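# Seat the L-shaped part flat in its matching pocket

## Task

Place the L-shaped piece into the tray pocket whose shape matches it, lying flat and resting fully down on the pocket's floor.

## Robot and tools

Robot: two arms, left_arm and right_arm. left_arm carries a left hand, right_arm a right hand (mirror images). Each hand has six motors: thumb_turn, thumb_bend, index, middle, ring, little. Left base sits near (-0.016, +0.298, +0.010) m, right base near (-0.009, -0.278, +0.019) m, both almost unrotated.

Frames: the scene frame has its origin at table-top height midway between the arms, +z up, +x out over the table, left_arm on the +y side. Fixed cameras and the table use the scene frame. Every arm pose, Hand target and offset uses that arm's own base frame; rotations turn about the Hand target's position. The hand point sits 0.05 m in front of the palm and 0.15 m from the wrist face along the fingers. Its +z runs along straight fingers, +y out of the palm, +x across the palm away from the thumb (toward the thumb on the left hand). Straight fingers end 0.06 to 0.07 m past the point, their centre lines 0.06 m behind it along -y. A bracket on the little-finger side of the wrist can strike things.

A row is 28 numbers, each in [-1, 1], always for both arms: left dx, dy, dz, rx, ry, rz, thumb_turn, thumb_bend, index, middle, ring, little, force_limit, speed, then the same 14 for the right arm. dx..rz are offsets, not poses: counted from that arm's Hand target at the start of the action or call, along its base axes; 1.0 equals 0.6 m or 180 degrees, and rx, ry, rz form one rotation vector. All six pose numbers at 0 re-command the current Hand target. Finger numbers are absolute targets: -1 open (thumb_turn -1 beside the palm, +1 opposite the fingers), +1 closed. force_limit maps -1..+1 to about 0..10 N at the fingertip (0..15 N for both thumb motors). speed rises from nearly zero at -1 to full at +0.48 and above; use -0.94 or lower for a soft grip. With the thumb turned in, the hand holds objects about 0.035 to 0.065 m thick. No hand number means no change: to leave a hand alone, resend the eight numbers of its last executed row; if none yet, send its hand_measured six values plus hand_force_limit and hand_speed.

Tools:
execute_actions(actions, cameras): actions is a list of actions; each action is up to 15 rows, one per 1/30 s step, lasting 0.5 s; a short action repeats its final row. Each row's offsets count from the same starting Hand target, not the prior row; a new action starts from the updated Hand target, so repeating an offset moves further. Images return only for an empty list or when cameras names them.
move(target, speed, blend, blocking, cameras): target is one 28-number row or up to 15 rows; every row's offsets count from the Hand targets at the call's start. speed is path top speed in m/s (0.002 to 4.3, default 0.25; turning limited to twice that in rad/s), one value or one per target. blend in m rounds corners; 0 stops at each target. blocking=false returns after about 0.5 s while motion continues. Paths are straight, do not avoid obstacles, and stop after 10 s. The result adds a move: line giving the ending (done, off_target, moving, held, fault) and limits (paced = pose clipped, held = steps withheld).
wait(seconds 0 to 10, cameras): lets time pass holding commands; a running move continues.
stop(cameras): brakes a running move.
zoom_image(camera, region [x0, y0, x1, y1] in pixels, at most 504 by 504): magnifies part of the newest image of cam_high, cam_low, cam_left_wrist or cam_right_wrist (all 896x504).
show_instructions(): shows the reference pages.
finished_scene(scene): ends the current scene, given its number; irreversible.

Result lines: end_effector_position (m) and end_effector_quat_wxyz in base frame; Hand target (the last commanded, clipped pose, which next offsets start from); joint positions, velocities (may read within noise) and torques (include arm weight, offsets and noise). hand_measured gives each motor's position on the command scale; hand_stopped_by gives moving, target, force, stalled or fault; hand_load_n gives fingertip load, positive pushing open; a lost grip shows as load near 0. Six values each, in motor order.

Behaviour: orientation commands are clipped to 40 degrees from the measured one per step. Arms often stop 1 to 3 cm (sometimes 5 cm) short, usually low; an all-zero action asks again, or send the remaining gap as an offset. Reported positions can err by a few cm. A blocked arm keeps pressing until commanded back past its hand point. A motor starts only when its target changes by 0.002 or more; to grip harder, raise force_limit and send a more closed target; to loosen, send one more open than hand_measured.

Avoid: dropping the part or releasing it while it moves, fast impacts, hard presses into the table or tray, any contact or squeeze between the two hands or arms, excessive finger force, knocking anything off the table, paths passing near an arm's own base, and long stretched or pushing holds that overheat motors (MOTOR HOT at 85 °C, the arm collapses at 100 °C). Loose items may get occasional small pushes; recheck before finishing.

Each tool is called after "Emit:" in YAML: its name, and indented under it one key for each argument.

Reference images:

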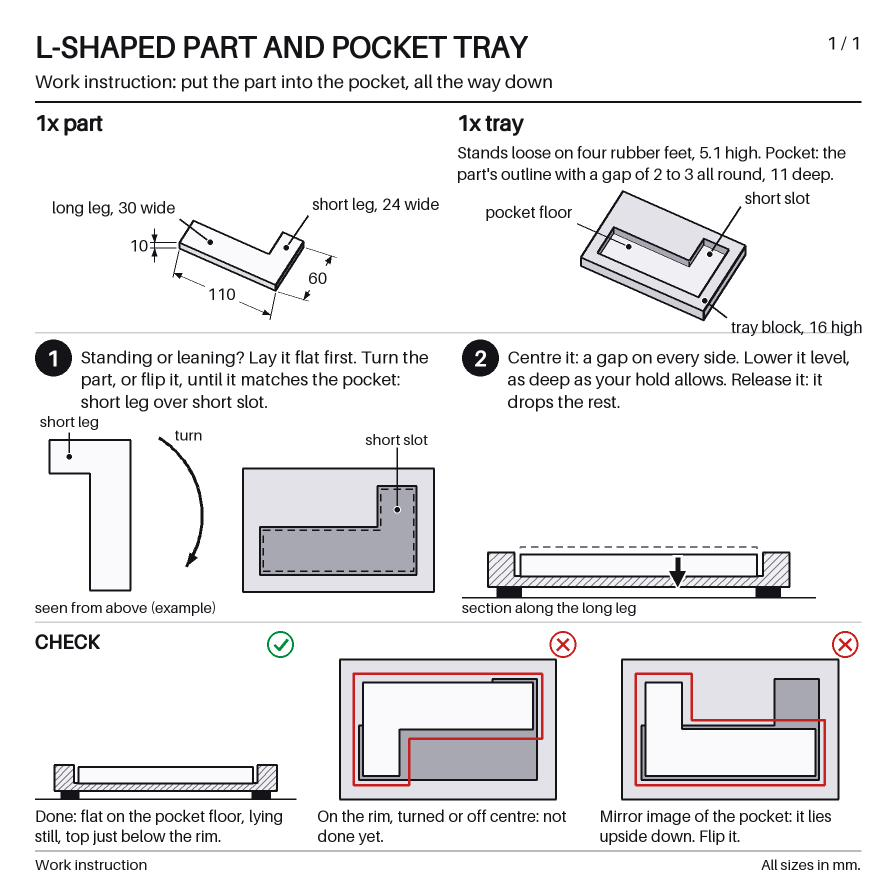

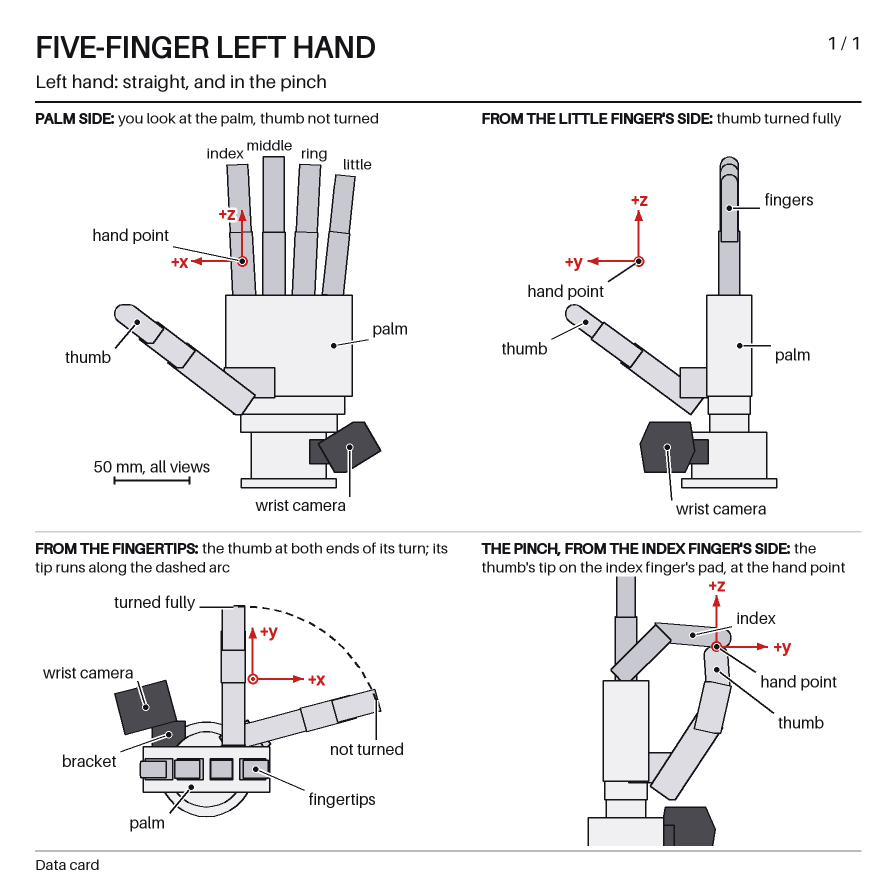

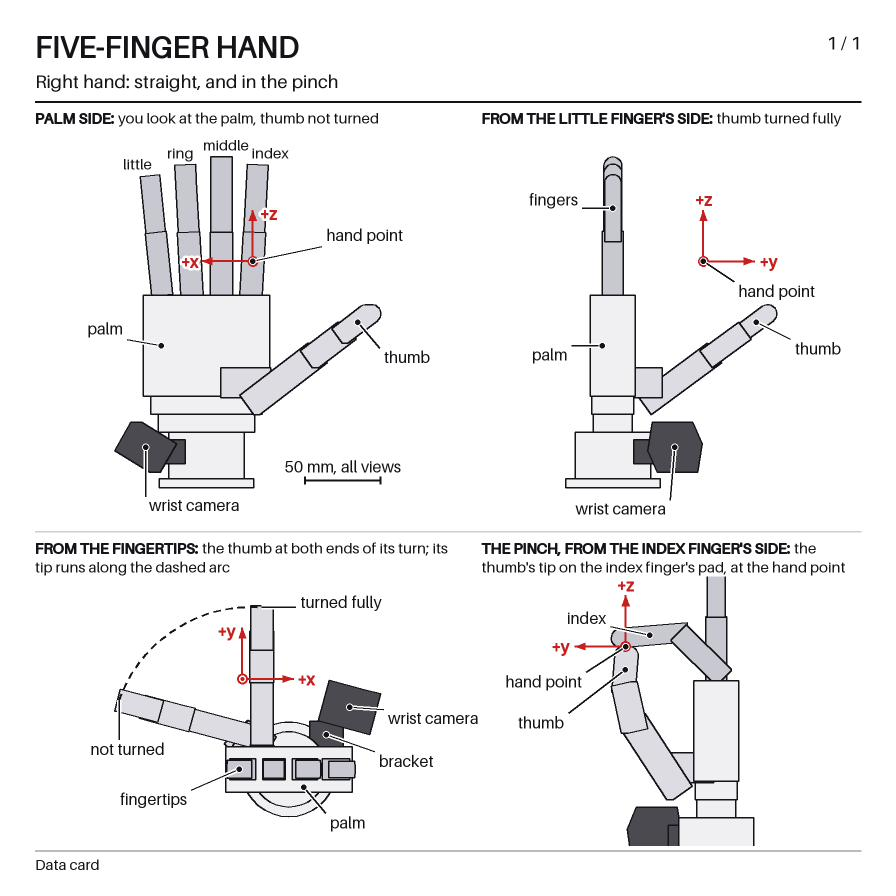

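## Session

Emit:
execute_actions:
  actions: []

Scene clock: 0.00 s.
left_arm: end_effector_position=(+0.5170, -0.2820, +0.1216) hand_measured=(-1.000, -1.000, -1.000, -1.000, -1.000, -1.000) hand_load_n=(+0.0, +0.0, +0.0, +0.0, +0.0, +0.0) hand_stopped_by=(target, target, target, target, target, target) hand_force_limit=0.00 hand_speed=-0.80 end_effector_quat_wxyz=(+0.374, +0.179, +0.713, +0.565) | right_arm: end_effector_position=(+0.4405, -0.2892, +0.2319) hand_measured=(-1.000, -1.000, -1.000, -1.000, -1.000, -1.000) hand_load_n=(+0.0, +0.0, +0.0, +0.0, +0.0, +0.0) hand_stopped_by=(target, target, target, target, target, target) hand_force_limit=0.00 hand_speed=-0.80 end_effector_quat_wxyz=(+0.314, +0.572, -0.309, +0.693)
Joint positions: left_arm=[-0.84 2.223 1.591 -1.047 -1.489 1.124] | right_arm=[-0.258 1.493 0.625 1.067 0.653 -1.622]
Joint velocities: within noise
Joint torques (N m): no reading
Heat: left arm: hottest elbow 33 °C; right arm: hottest shoulder 34 °C.
Hand target: left_arm +0.5203, -0.2858, +0.1296; +0.382, +0.171, +0.715, +0.560 | right_arm +0.4458, -0.2907, +0.2421; +0.312, +0.562, -0.310, +0.701

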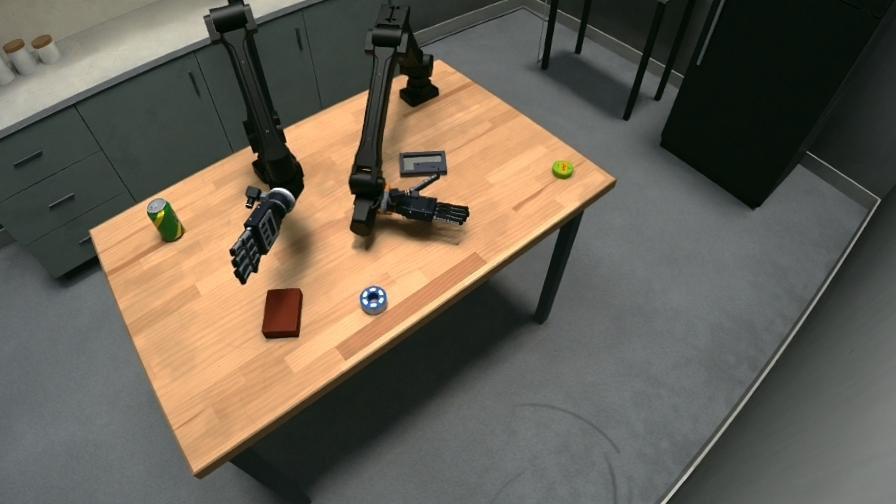

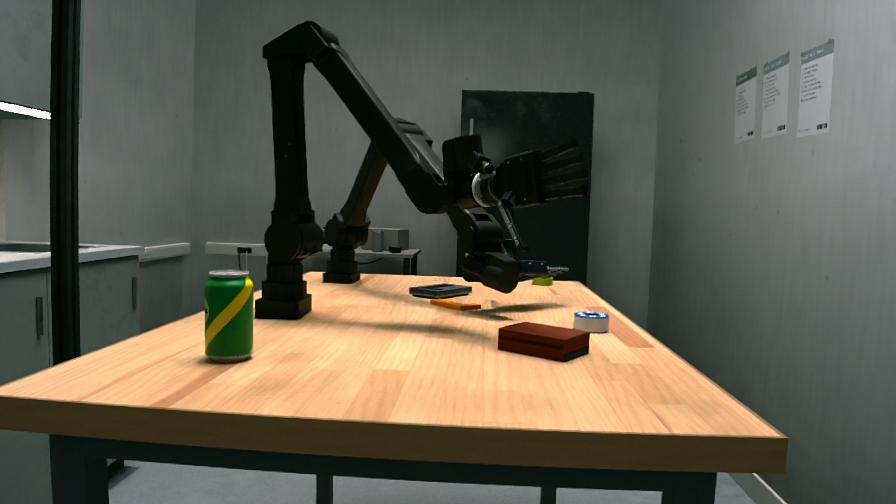

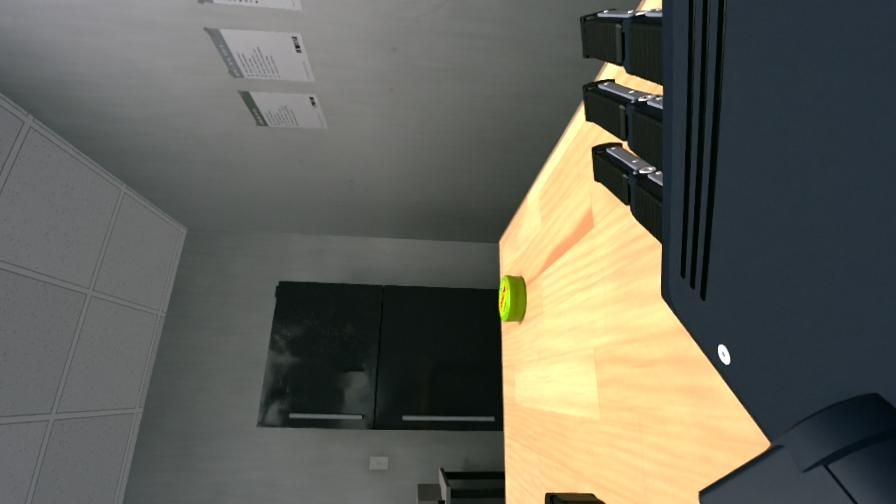

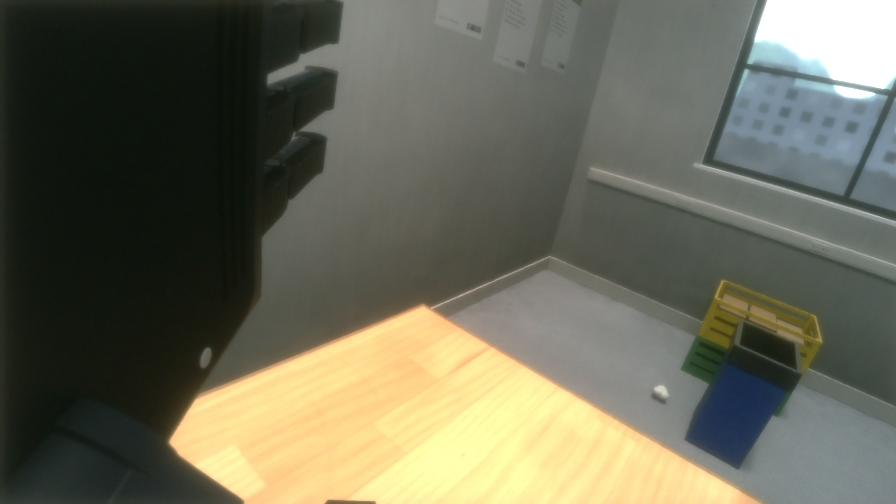

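Emit:
zoom_image:
  camera: "cam_high"
  region: [330, 120, 490, 250]

Emit:
zoom_image:
  camera: "cam_low"
  region: [360, 240, 560, 350]

Scaled by 3.150 from the camera's 896x504 image, which has a finer 1280x720 frame.

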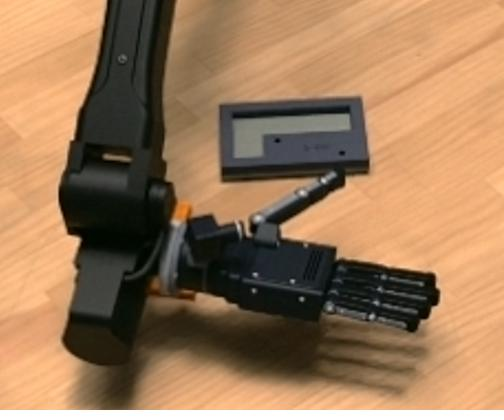

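Scaled by 2.520 from the camera's 896x504 image, which has a finer 1280x720 frame.

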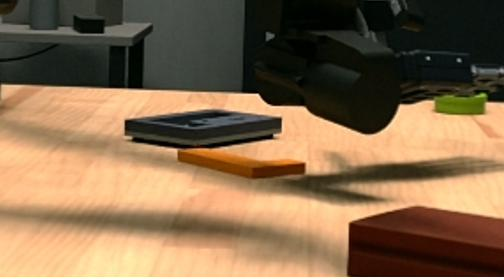

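Emit:
move:
  target:
    - [0,0,0.25,0,0,0,-1,-1,-1,-1,-1,-1,0,-0.8,0,0,0,0,0,0,-1,-1,-1,-1,-1,-1,0,-0.8]
    - [-0.1,0.6,0.25,0,0,0,-1,-1,-1,-1,-1,-1,0,-0.8,0,0,0,0,0,0,-1,-1,-1,-1,-1,-1,0,-0.8]
  blend: [0.03,0]
  cameras: ["all"]

Scene clock: 37.97 s.
left_arm: end_effector_position=(+0.4593, +0.0769, +0.2723) hand_measured=(-1.000, -1.000, -1.000, -1.000, -1.000, -1.000) hand_load_n=(+0.0, +0.0, +0.0, +0.0, +0.0, +0.5) hand_stopped_by=(target, target, target, target, target, target) hand_force_limit=0.00 hand_speed=-0.80 end_effector_quat_wxyz=(+0.314, +0.090, +0.793, +0.514) | right_arm: end_effector_position=(+0.4405, -0.2892, +0.2319) hand_measured=(-1.000, -1.000, -1.000, -1.000, -1.000, -1.000) hand_load_n=(+0.0, +0.0, +0.0, +0.0, +0.0, +0.0) hand_stopped_by=(target, target, target, target, target, target) hand_force_limit=0.00 hand_speed=-0.80 end_effector_quat_wxyz=(+0.314, +0.572, -0.309, +0.693)
Joint positions: left_arm=[-0.286 1.344 0.841 -0.157 -1.109 2.099] | right_arm=[-0.258 1.493 0.625 1.067 0.653 -1.622]
Joint torques (N m): left_arm=[-0.5 -8.35 7.3 2.11 -0.36 0.11] | right_arm=[-0.15 -10.17 7.3 1.65 -0.18 -0.13]
Heat: left arm: hottest elbow 34 °C; right arm: hottest shoulder 34 °C.
Hand target: left_arm +0.4602, +0.0743, +0.2797; +0.382, +0.171, +0.715, +0.560 | right_arm +0.4458, -0.2907, +0.2421; +0.312, +0.562, -0.310, +0.701
Off the commanded pose: left_arm 0.008 m, 16 deg | right_arm 0.012 m, 1 deg.
joint sent to its limit (left arm) — joint 6 (wrist roll), upper limit. The joint targets are off in orientation, not in position.
move: off_target (left_arm, right_arm)
camera_calibration:
cam_left_wrist: T_world_to_cam=[[0.000127404, -0.293461, -0.955971, 0.289299], [-0.993215, 0.111139, -0.0342494, 0.458117], [0.116296, 0.949489, -0.291456, 0.0653005], [0, 0, 0, 1]] pos_world=[0.447378, -0.0280186, 0.311284]

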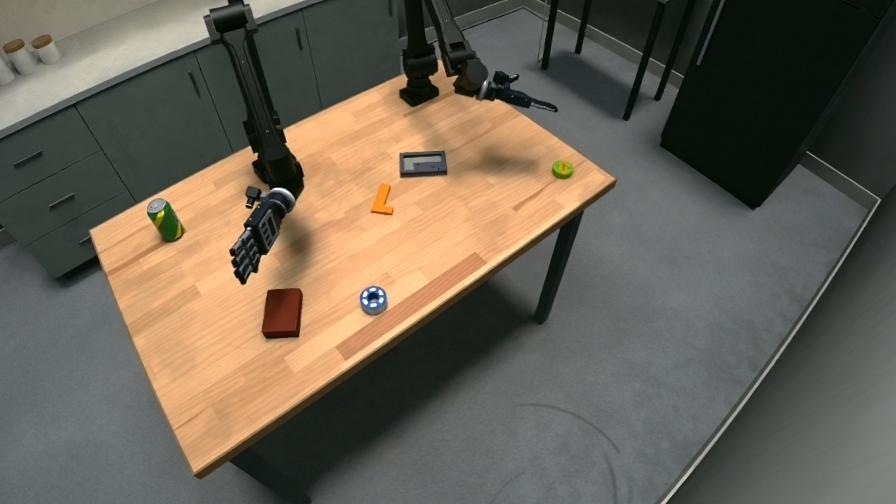

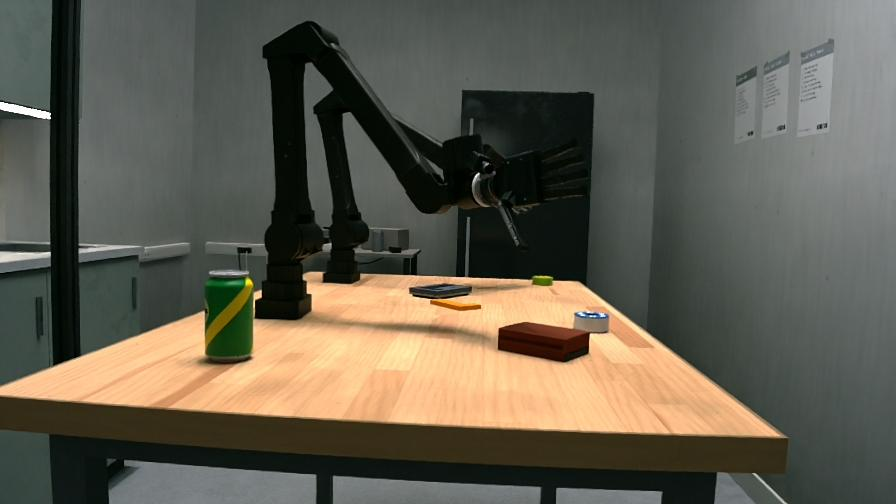

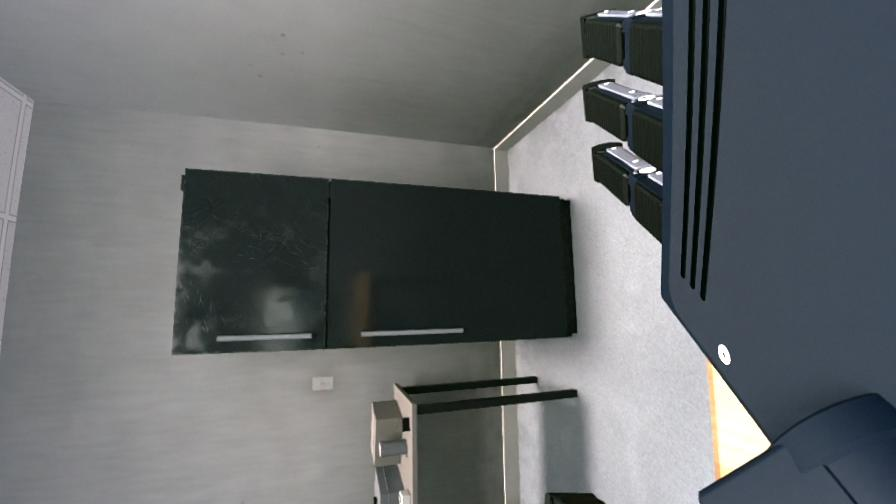

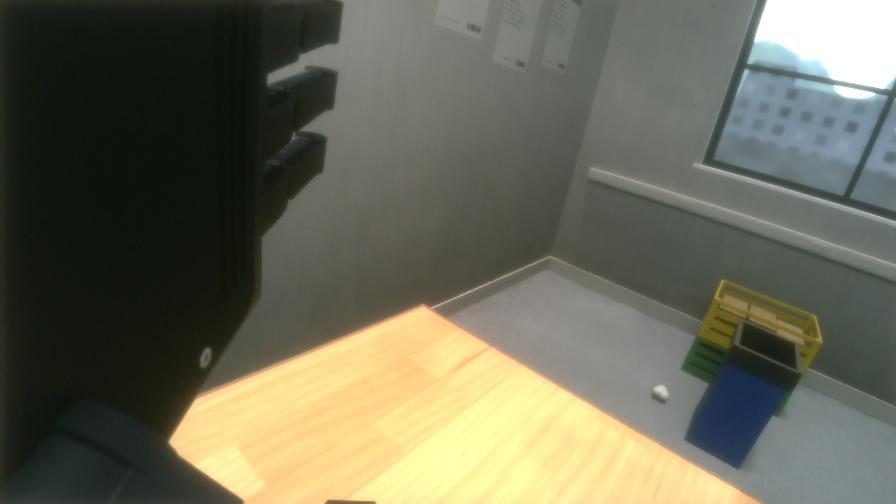

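Emit:
zoom_image:
  camera: "cam_high"
  region: [350, 140, 460, 230]

Scaled by 4.582 from the camera's 896x504 image, which has a finer 1280x720 frame.

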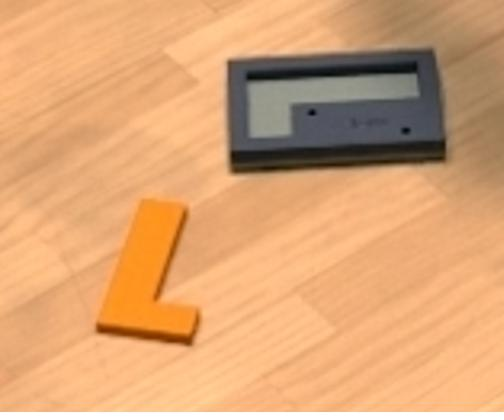

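Emit:
zoom_image:
  camera: "cam_high"
  region: [395, 145, 451, 181]

Emit:
zoom_image:
  camera: "cam_high"
  region: [360, 175, 416, 220]

Emit:
zoom_image:
  camera: "cam_low"
  region: [390, 270, 500, 325]

Scaled by 9.000 from the camera's 896x504 image, which has a finer 1280x720 frame.

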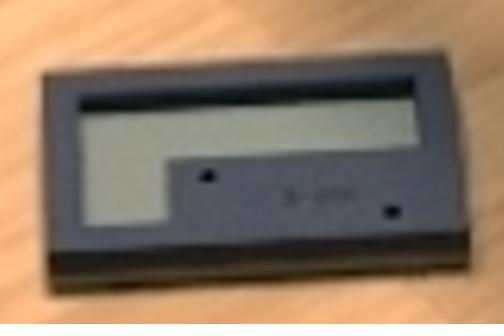

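Scaled by 9.000 from the camera's 896x504 image, which has a finer 1280x720 frame.

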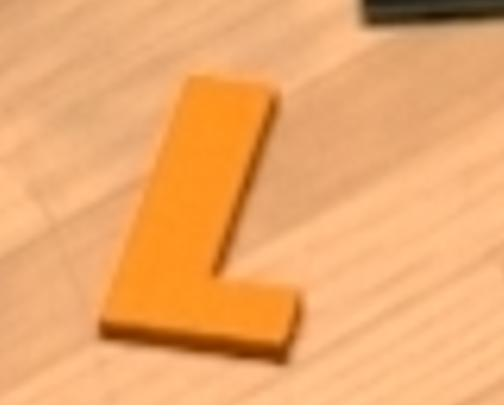

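Scaled by 4.582 from the camera's 896x504 image, which has a finer 1280x720 frame.

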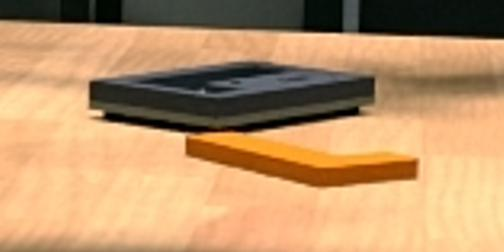

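Emit:
move:
  target: [0,0,0,0,0,0,-1,-1,-1,-1,-1,-1,0,-0.8,-0.187,0.732,-0.05,0.5244,0.0815,0.3559,1,-0.8,-0.4,-0.4,-1,-1,0,0]
  cameras: ["all"]

Scene clock: 107.90 s.
left_arm: end_effector_position=(+0.4593, +0.0769, +0.2724) hand_measured=(-1.000, -1.000, -1.000, -1.000, -1.000, -1.000) hand_load_n=(+0.0, +0.0, +0.0, +0.0, +0.0, +0.0) hand_stopped_by=(target, target, target, target, target, target) hand_force_limit=0.00 hand_speed=-0.80 end_effector_quat_wxyz=(+0.314, +0.090, +0.793, +0.515) | right_arm: end_effector_position=(+0.3332, +0.1439, +0.2125) hand_measured=(+1.000, -0.800, -0.400, -0.400, -1.000, -1.000) hand_load_n=(+0.0, +0.0, +0.0, +0.0, +0.0, +0.0) hand_stopped_by=(target, target, target, target, target, target) hand_force_limit=0.00 hand_speed=0.00 end_effector_quat_wxyz=(-0.512, +0.741, -0.357, +0.250)
Joint positions: left_arm=[-0.286 1.344 0.841 -0.157 -1.109 2.099] | right_arm=[0.092 0.723 0.553 -0.251 -0.535 -0.23]
Joint torques (N m): left_arm=[-0.5 -8.29 7.27 2.11 -0.35 0.11] | right_arm=[1.08 -2.2 8.2 2.41 -0.31 0.02]
Heat: left arm: hottest elbow 37 °C; right arm: hottest shoulder 34 °C.
Hand target: left_arm +0.4602, +0.0743, +0.2797; +0.382, +0.171, +0.715, +0.560 | right_arm +0.3336, +0.1486, +0.2121; -0.517, +0.739, -0.354, +0.248
Off the commanded pose: left_arm 0.008 m, 16 deg | right_arm 0.005 m, 1 deg.
joint sent to its limit (left arm) — joint 6 (wrist roll), upper limit. The joint targets are off in orientation, not in position.
move: off_target (left_arm)
camera_calibration:
cam_left_wrist: T_world_to_cam=[[-0.00016025, -0.293216, -0.956046, 0.289458], [-0.993215, 0.111231, -0.0339475, 0.458026], [0.116296, 0.949554, -0.291244, 0.0652366], [0, 0, 0, 1]] pos_world=[0.447378, -0.0280187, 0.311284]
cam_right_wrist: T_world_to_cam=[[-0.107552, -0.378844, -0.91919, 0.290024], [-0.950397, 0.310586, -0.016805, 0.275247], [0.291854, 0.871787, -0.393457, -0.0285926], [0, 0, 0, 1]] pos_world=[0.301132, 0.0493125, 0.259962]

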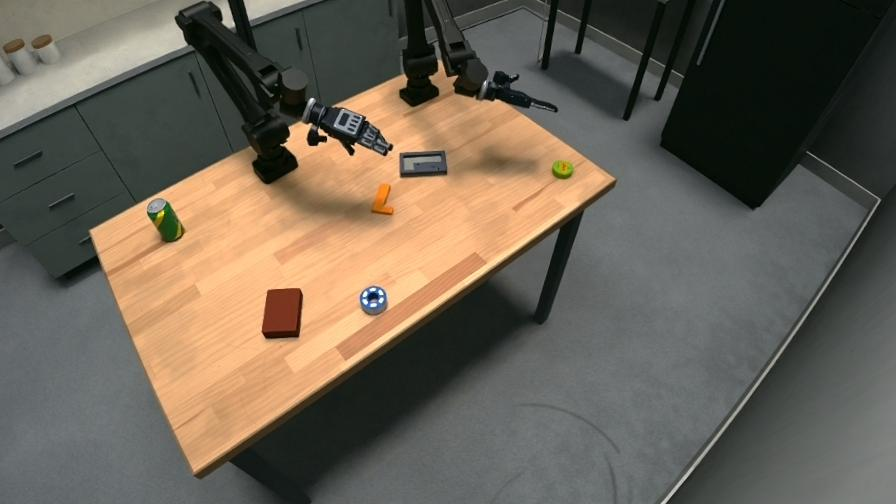

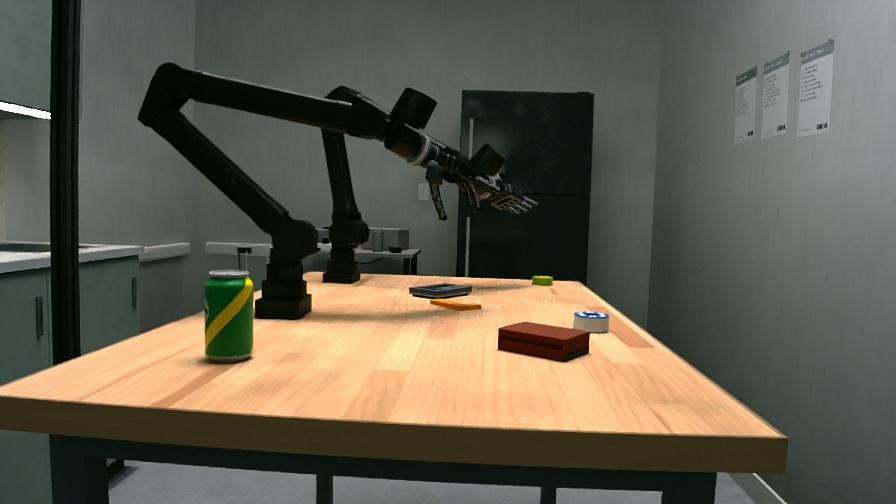

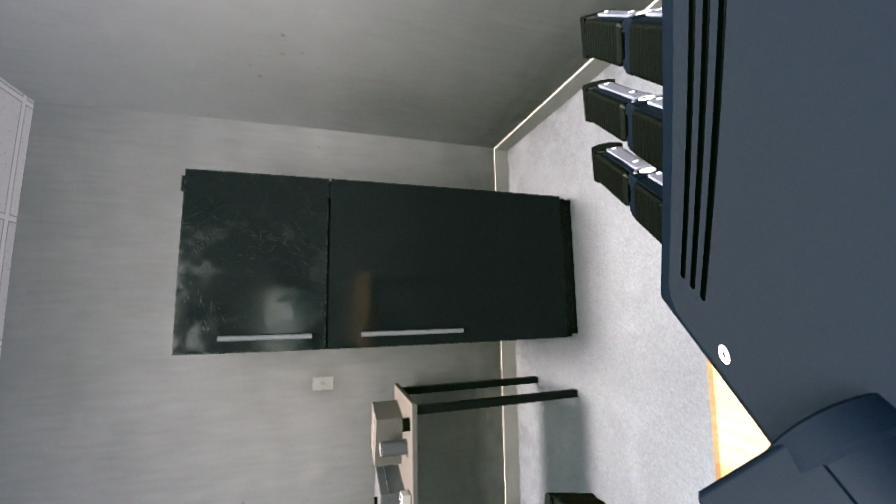

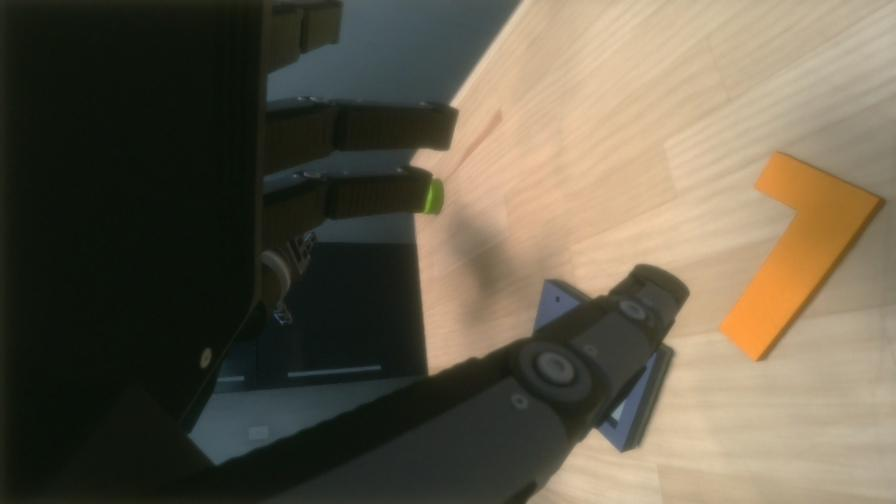

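Emit:
move:
  target: [0,0,0,0,0,0,-1,-1,-1,-1,-1,-1,0,-0.8,-0.005,0.0448,-0.2375,0,0,0,1,-0.3,-0.5,-0.5,-1,-1,0,0]
  cameras: ["all"]

Scene clock: 130.43 s.
left_arm: end_effector_position=(+0.4593, +0.0769, +0.2724) hand_measured=(-1.000, -1.000, -1.000, -1.000, -1.000, -1.000) hand_load_n=(+0.0, +0.0, +0.0, +0.0, +0.0, +0.0) hand_stopped_by=(target, target, target, target, target, target) hand_force_limit=0.00 hand_speed=-0.80 end_effector_quat_wxyz=(+0.314, +0.090, +0.793, +0.515) | right_arm: end_effector_position=(+0.3300, +0.1713, +0.0652) hand_measured=(+1.000, -0.300, -0.500, -0.500, -1.000, -1.000) hand_load_n=(+0.0, +0.0, +0.0, +0.0, -0.5, +0.0) hand_stopped_by=(target, target, target, target, target, target) hand_force_limit=0.00 hand_speed=0.00 end_effector_quat_wxyz=(-0.510, +0.743, -0.358, +0.245)
Joint positions: left_arm=[-0.286 1.344 0.841 -0.157 -1.109 2.099] | right_arm=[0.211 1.055 0.26 0.387 -0.43 -0.178]
Joint torques (N m): left_arm=[-0.5 -8.35 7.27 2.11 -0.35 0.11] | right_arm=[0.85 -4.42 6.23 2.43 -0.1 -0.03]
Heat: left arm: hottest elbow 37 °C; right arm: hottest shoulder 34 °C.
Hand target: left_arm +0.4602, +0.0743, +0.2797; +0.382, +0.171, +0.715, +0.560 | right_arm +0.3307, +0.1755, +0.0697; -0.517, +0.739, -0.354, +0.248
Off the commanded pose: left_arm 0.008 m, 16 deg | right_arm 0.006 m, 1 deg.
joint sent to its limit (left arm) — joint 6 (wrist roll), upper limit. The joint targets are off in orientation, not in position.
move: off_target (left_arm)
camera_calibration:
cam_left_wrist: T_world_to_cam=[[-0.00016025, -0.293216, -0.956046, 0.289458], [-0.993215, 0.111231, -0.0339475, 0.458026], [0.116296, 0.949554, -0.291244, 0.0652366], [0, 0, 0, 1]] pos_world=[0.447378, -0.0280187, 0.311284]
cam_right_wrist: T_world_to_cam=[[-0.11609, -0.3811, -0.917216, 0.167848], [-0.951809, 0.306612, -0.00692704, 0.261645], [0.283869, 0.872211, -0.398329, -0.1067], [0, 0, 0, 1]] pos_world=[0.29881, 0.0768083, 0.113263]

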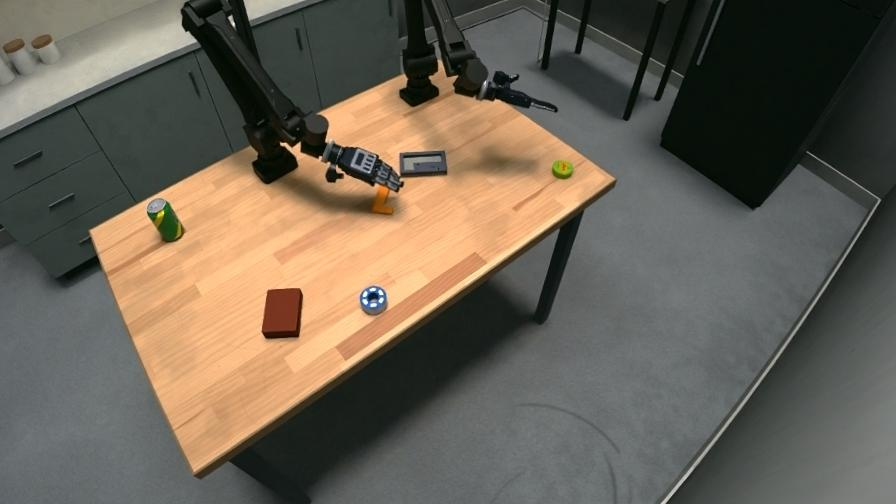

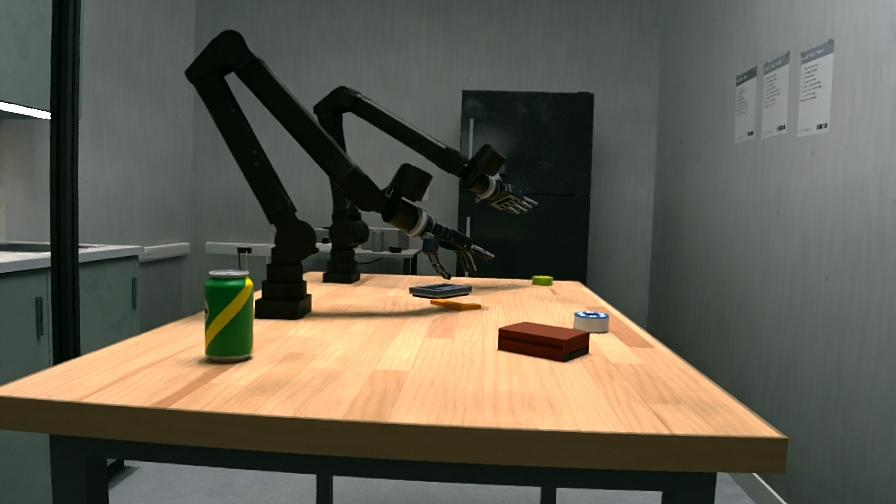

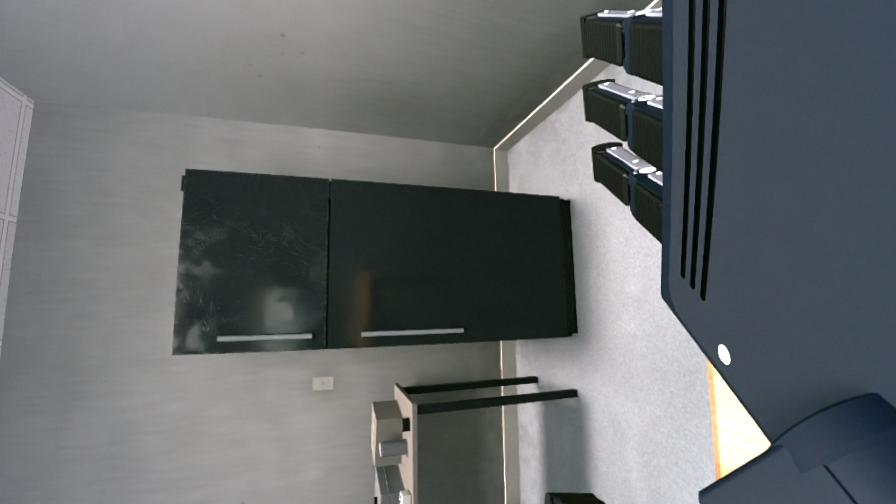

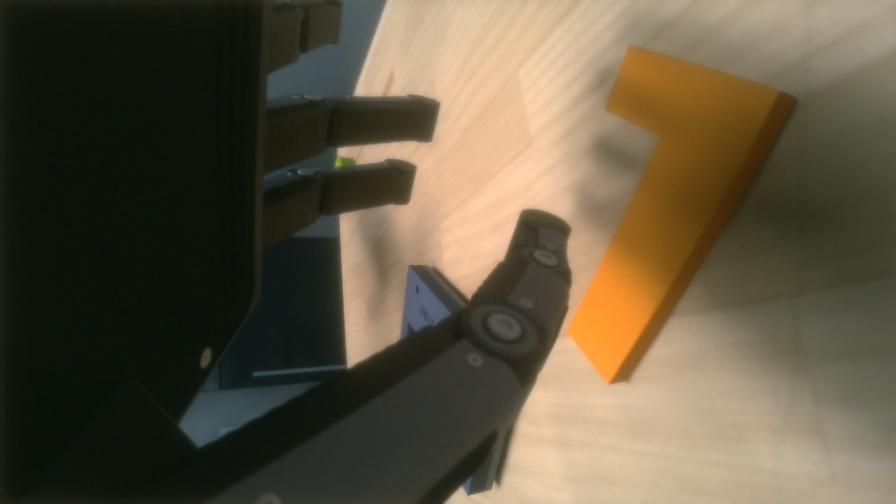

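Emit:
zoom_image:
  camera: "cam_right_wrist"
  region: [500, 20, 860, 400]

Scaled by 1.326 from the camera's 896x504 image, which has a finer 1280x720 frame.

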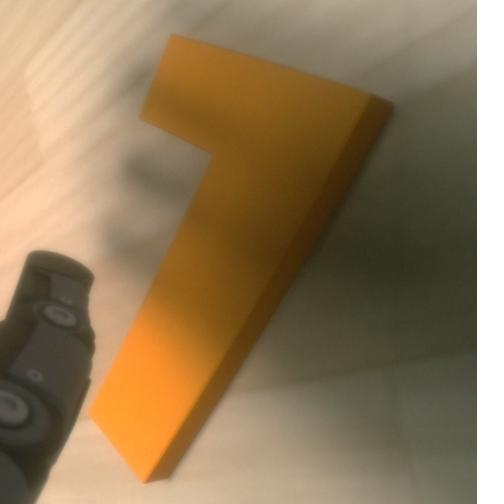

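Emit:
move:
  target: [0,0,0,0,0,0,-1,-1,-1,-1,-1,-1,0,-0.8,-0.0048,-0.0037,-0.0837,0,0,0,1,-0.3,-0.5,-0.5,-1,-1,0,0]
  cameras: ["cam_high", "cam_right_wrist", "cam_low"]
  speed: 0.1

Emit:
zoom_image:
  camera: "cam_low"
  region: [390, 250, 500, 325]

Scene clock: 155.20 s.
left_arm: end_effector_position=(+0.4593, +0.0769, +0.2724) hand_measured=(-1.000, -1.000, -1.000, -1.000, -1.000, -1.000) hand_load_n=(+0.0, +0.0, +0.0, +0.0, +0.0, +0.0) hand_stopped_by=(target, target, target, target, target, target) hand_force_limit=0.00 hand_speed=-0.80 end_effector_quat_wxyz=(+0.314, +0.090, +0.793, +0.515) | right_arm: end_effector_position=(+0.3286, +0.1711, +0.0171) hand_measured=(+1.000, -0.300, -0.500, -0.500, -1.000, -1.000) hand_load_n=(+0.0, +0.0, -0.5, +0.0, +0.0, +0.0) hand_stopped_by=(target, target, target, target, target, target) hand_force_limit=0.00 hand_speed=0.00 end_effector_quat_wxyz=(-0.511, +0.742, -0.356, +0.247)
Joint positions: left_arm=[-0.286 1.344 0.841 -0.157 -1.109 2.099] | right_arm=[0.211 1.311 0.199 0.71 -0.43 -0.177]
Joint torques (N m): left_arm=[-0.5 -8.29 7.27 2.11 -0.35 0.11] | right_arm=[0.15 -5.66 4 2.44 -0.35 -0.02]
Heat: left arm: hottest elbow 37 °C; right arm: hottest shoulder 34 °C.
Hand target: left_arm +0.4602, +0.0743, +0.2797; +0.382, +0.171, +0.715, +0.560 | right_arm +0.3278, +0.1733, +0.0195; -0.517, +0.739, -0.354, +0.248
Off the commanded pose: left_arm 0.008 m, 16 deg | right_arm 0.003 m, 1 deg.
joint sent to its limit (left arm) — joint 6 (wrist roll), upper limit. The joint targets are off in orientation, not in position.
move: off_target (left_arm)
camera_calibration:
cam_right_wrist: T_world_to_cam=[[-0.111066, -0.379648, -0.91844, 0.121528], [-0.951846, 0.306361, -0.0115318, 0.260118], [0.285752, 0.872932, -0.395393, -0.126084], [0, 0, 0, 1]] pos_world=[0.297118, 0.0765107, 0.0647634]
Images, in order (width x height): cam_high 896x504, cam_low 896x504, cam_right_wrist 896x504.

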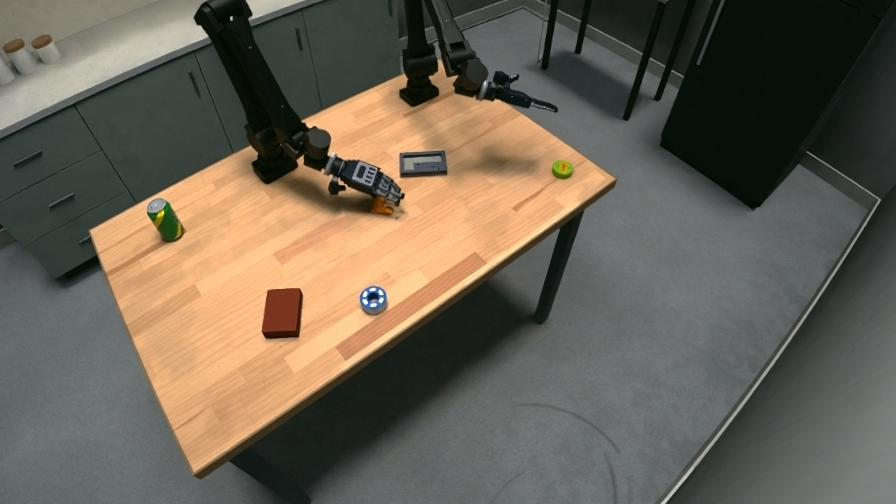

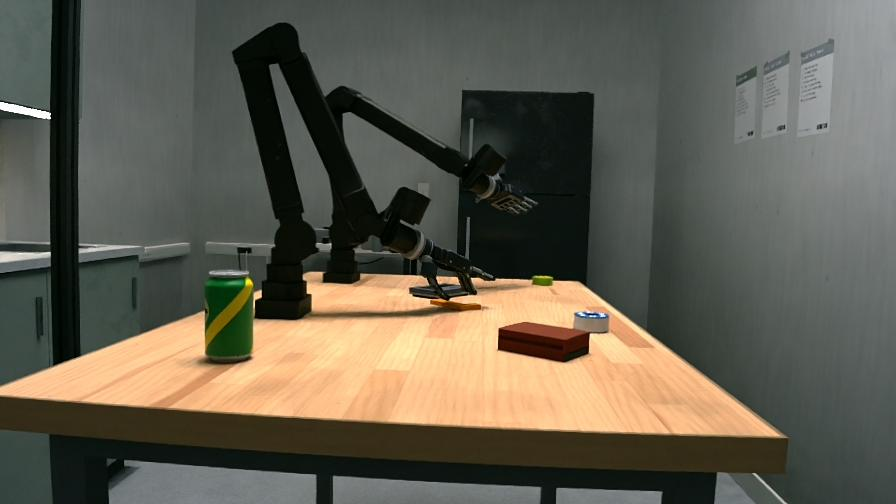

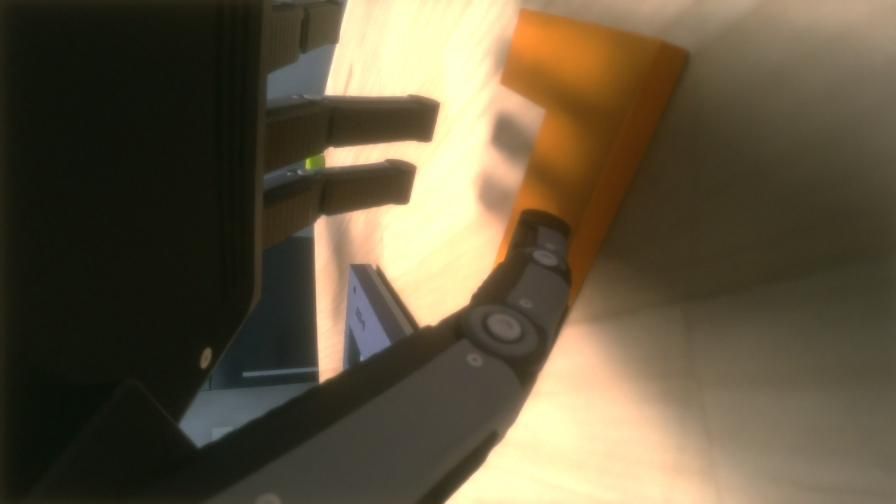

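Scaled by 4.582 from the camera's 896x504 image, which has a finer 1280x720 frame.

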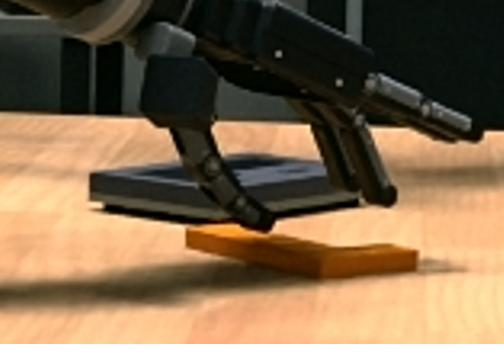

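Emit:
move:
  target:
    - [0,0,0,0,0,0,-1,-1,-1,-1,-1,-1,0,-0.8,-0.0067,-0.0055,0,0,0,0,1,-0.3,-0.5,-0.5,-1,-1,0,0]
    - [0,0,0,0,0,0,-1,-1,-1,-1,-1,-1,0,-0.8,-0.0067,-0.0055,-0.0275,0,0,0,1,-0.3,-0.5,-0.5,-1,-1,0,0]
  cameras: ["cam_high", "cam_right_wrist", "cam_low"]
  speed: 0.05

Emit:
zoom_image:
  camera: "cam_low"
  region: [390, 250, 500, 325]

Emit:
zoom_image:
  camera: "cam_high"
  region: [350, 160, 430, 230]

Scene clock: 174.77 s.
left_arm: end_effector_position=(+0.4593, +0.0769, +0.2724) hand_measured=(-1.000, -1.000, -1.000, -1.000, -1.000, -1.000) hand_load_n=(+0.0, +0.0, +0.0, +0.0, +0.0, +0.0) hand_stopped_by=(target, target, target, target, target, target) hand_force_limit=0.00 hand_speed=-0.80 end_effector_quat_wxyz=(+0.314, +0.090, +0.793, +0.515) | right_arm: end_effector_position=(+0.3272, +0.1731, +0.0082) hand_measured=(+1.000, -0.300, -0.500, -0.500, -1.000, -1.000) hand_load_n=(+0.0, -1.0, +0.0, +0.0, -0.5, +0.0) hand_stopped_by=(target, target, target, target, target, target) hand_force_limit=0.00 hand_speed=0.00 end_effector_quat_wxyz=(-0.520, +0.739, -0.347, +0.250)
Joint positions: left_arm=[-0.286 1.344 0.841 -0.157 -1.109 2.099] | right_arm=[0.211 1.395 0.181 0.836 -0.443 -0.177]
Joint torques (N m): left_arm=[-0.5 -8.35 7.27 2.11 -0.35 0.11] | right_arm=[-0.85 -4.66 2.95 2.21 -0.18 -0.08]
Heat: left arm: hottest elbow 38 °C; right arm: hottest shoulder 34 °C.
Hand target: left_arm +0.4602, +0.0743, +0.2797; +0.382, +0.171, +0.715, +0.560 | right_arm +0.3236, +0.1700, +0.0029; -0.517, +0.739, -0.354, +0.248
Off the commanded pose: left_arm 0.008 m, 16 deg | right_arm 0.007 m, 1 deg.
joint sent to its limit (left arm) — joint 6 (wrist roll), upper limit. The joint targets are off in orientation, not in position.
move: off_target (left_arm)
camera_calibration:
cam_right_wrist: T_world_to_cam=[[-0.0863439, -0.371406, -0.924447, 0.104449], [-0.955053, 0.294982, -0.0293095, 0.261233], [0.283581, 0.880365, -0.380182, -0.131638], [0, 0, 0, 1]] pos_world=[0.29584, 0.0776232, 0.0541679]
Images, in order (width x height): cam_high 896x504, cam_low 896x504, cam_right_wrist 896x504.

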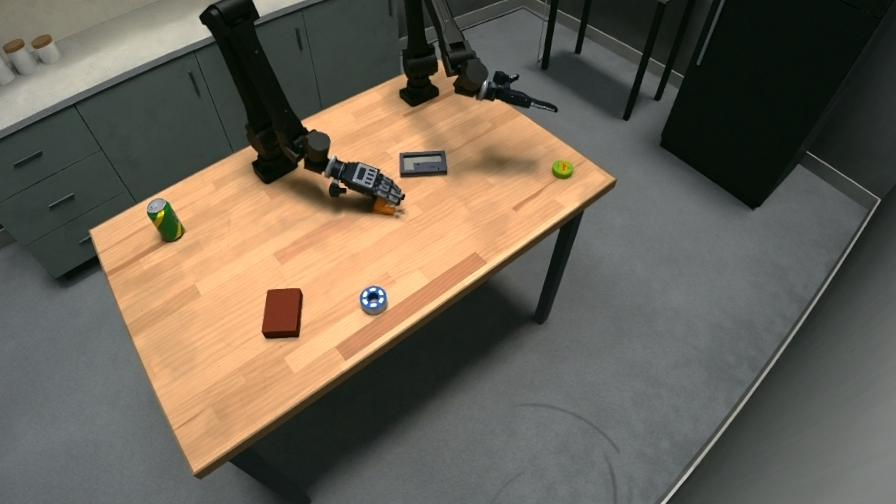

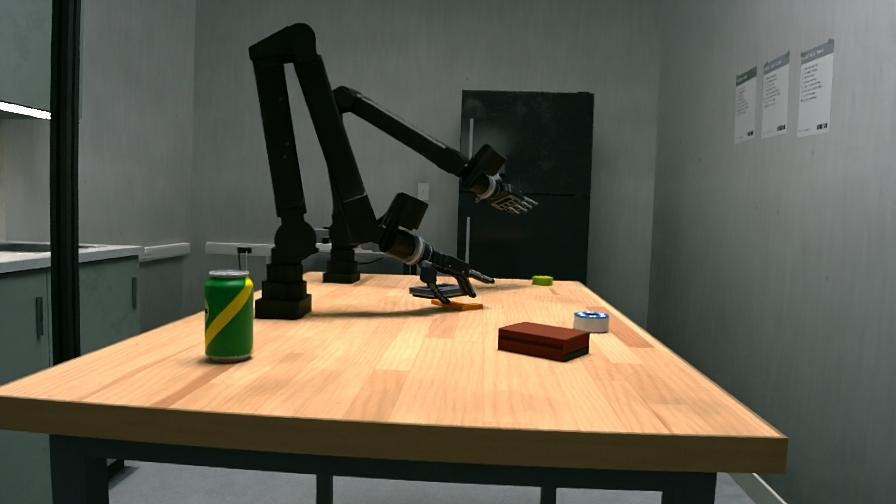

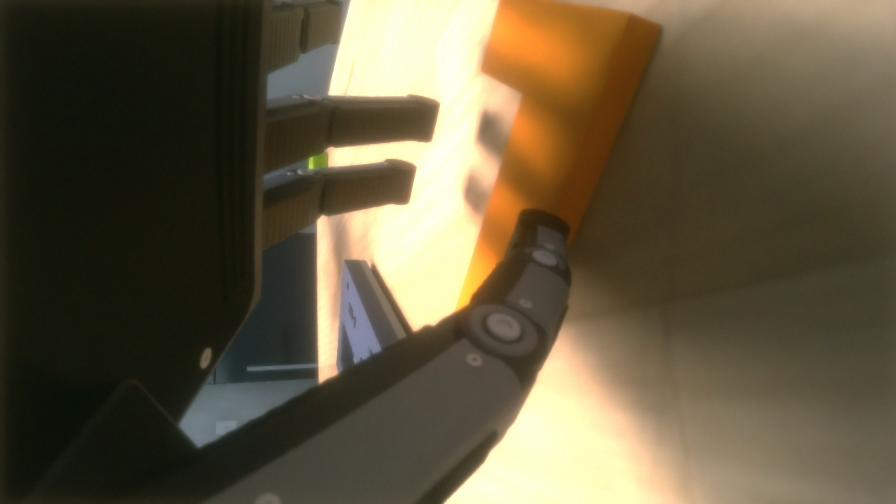

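Scaled by 4.582 from the camera's 896x504 image, which has a finer 1280x720 frame.

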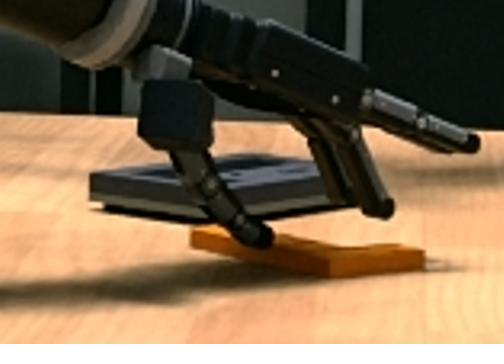

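Scaled by 6.300 from the camera's 896x504 image, which has a finer 1280x720 frame.

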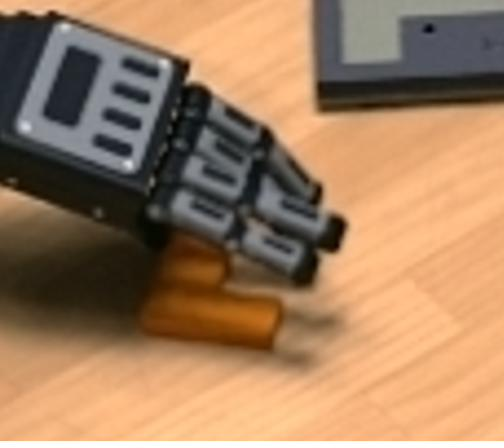

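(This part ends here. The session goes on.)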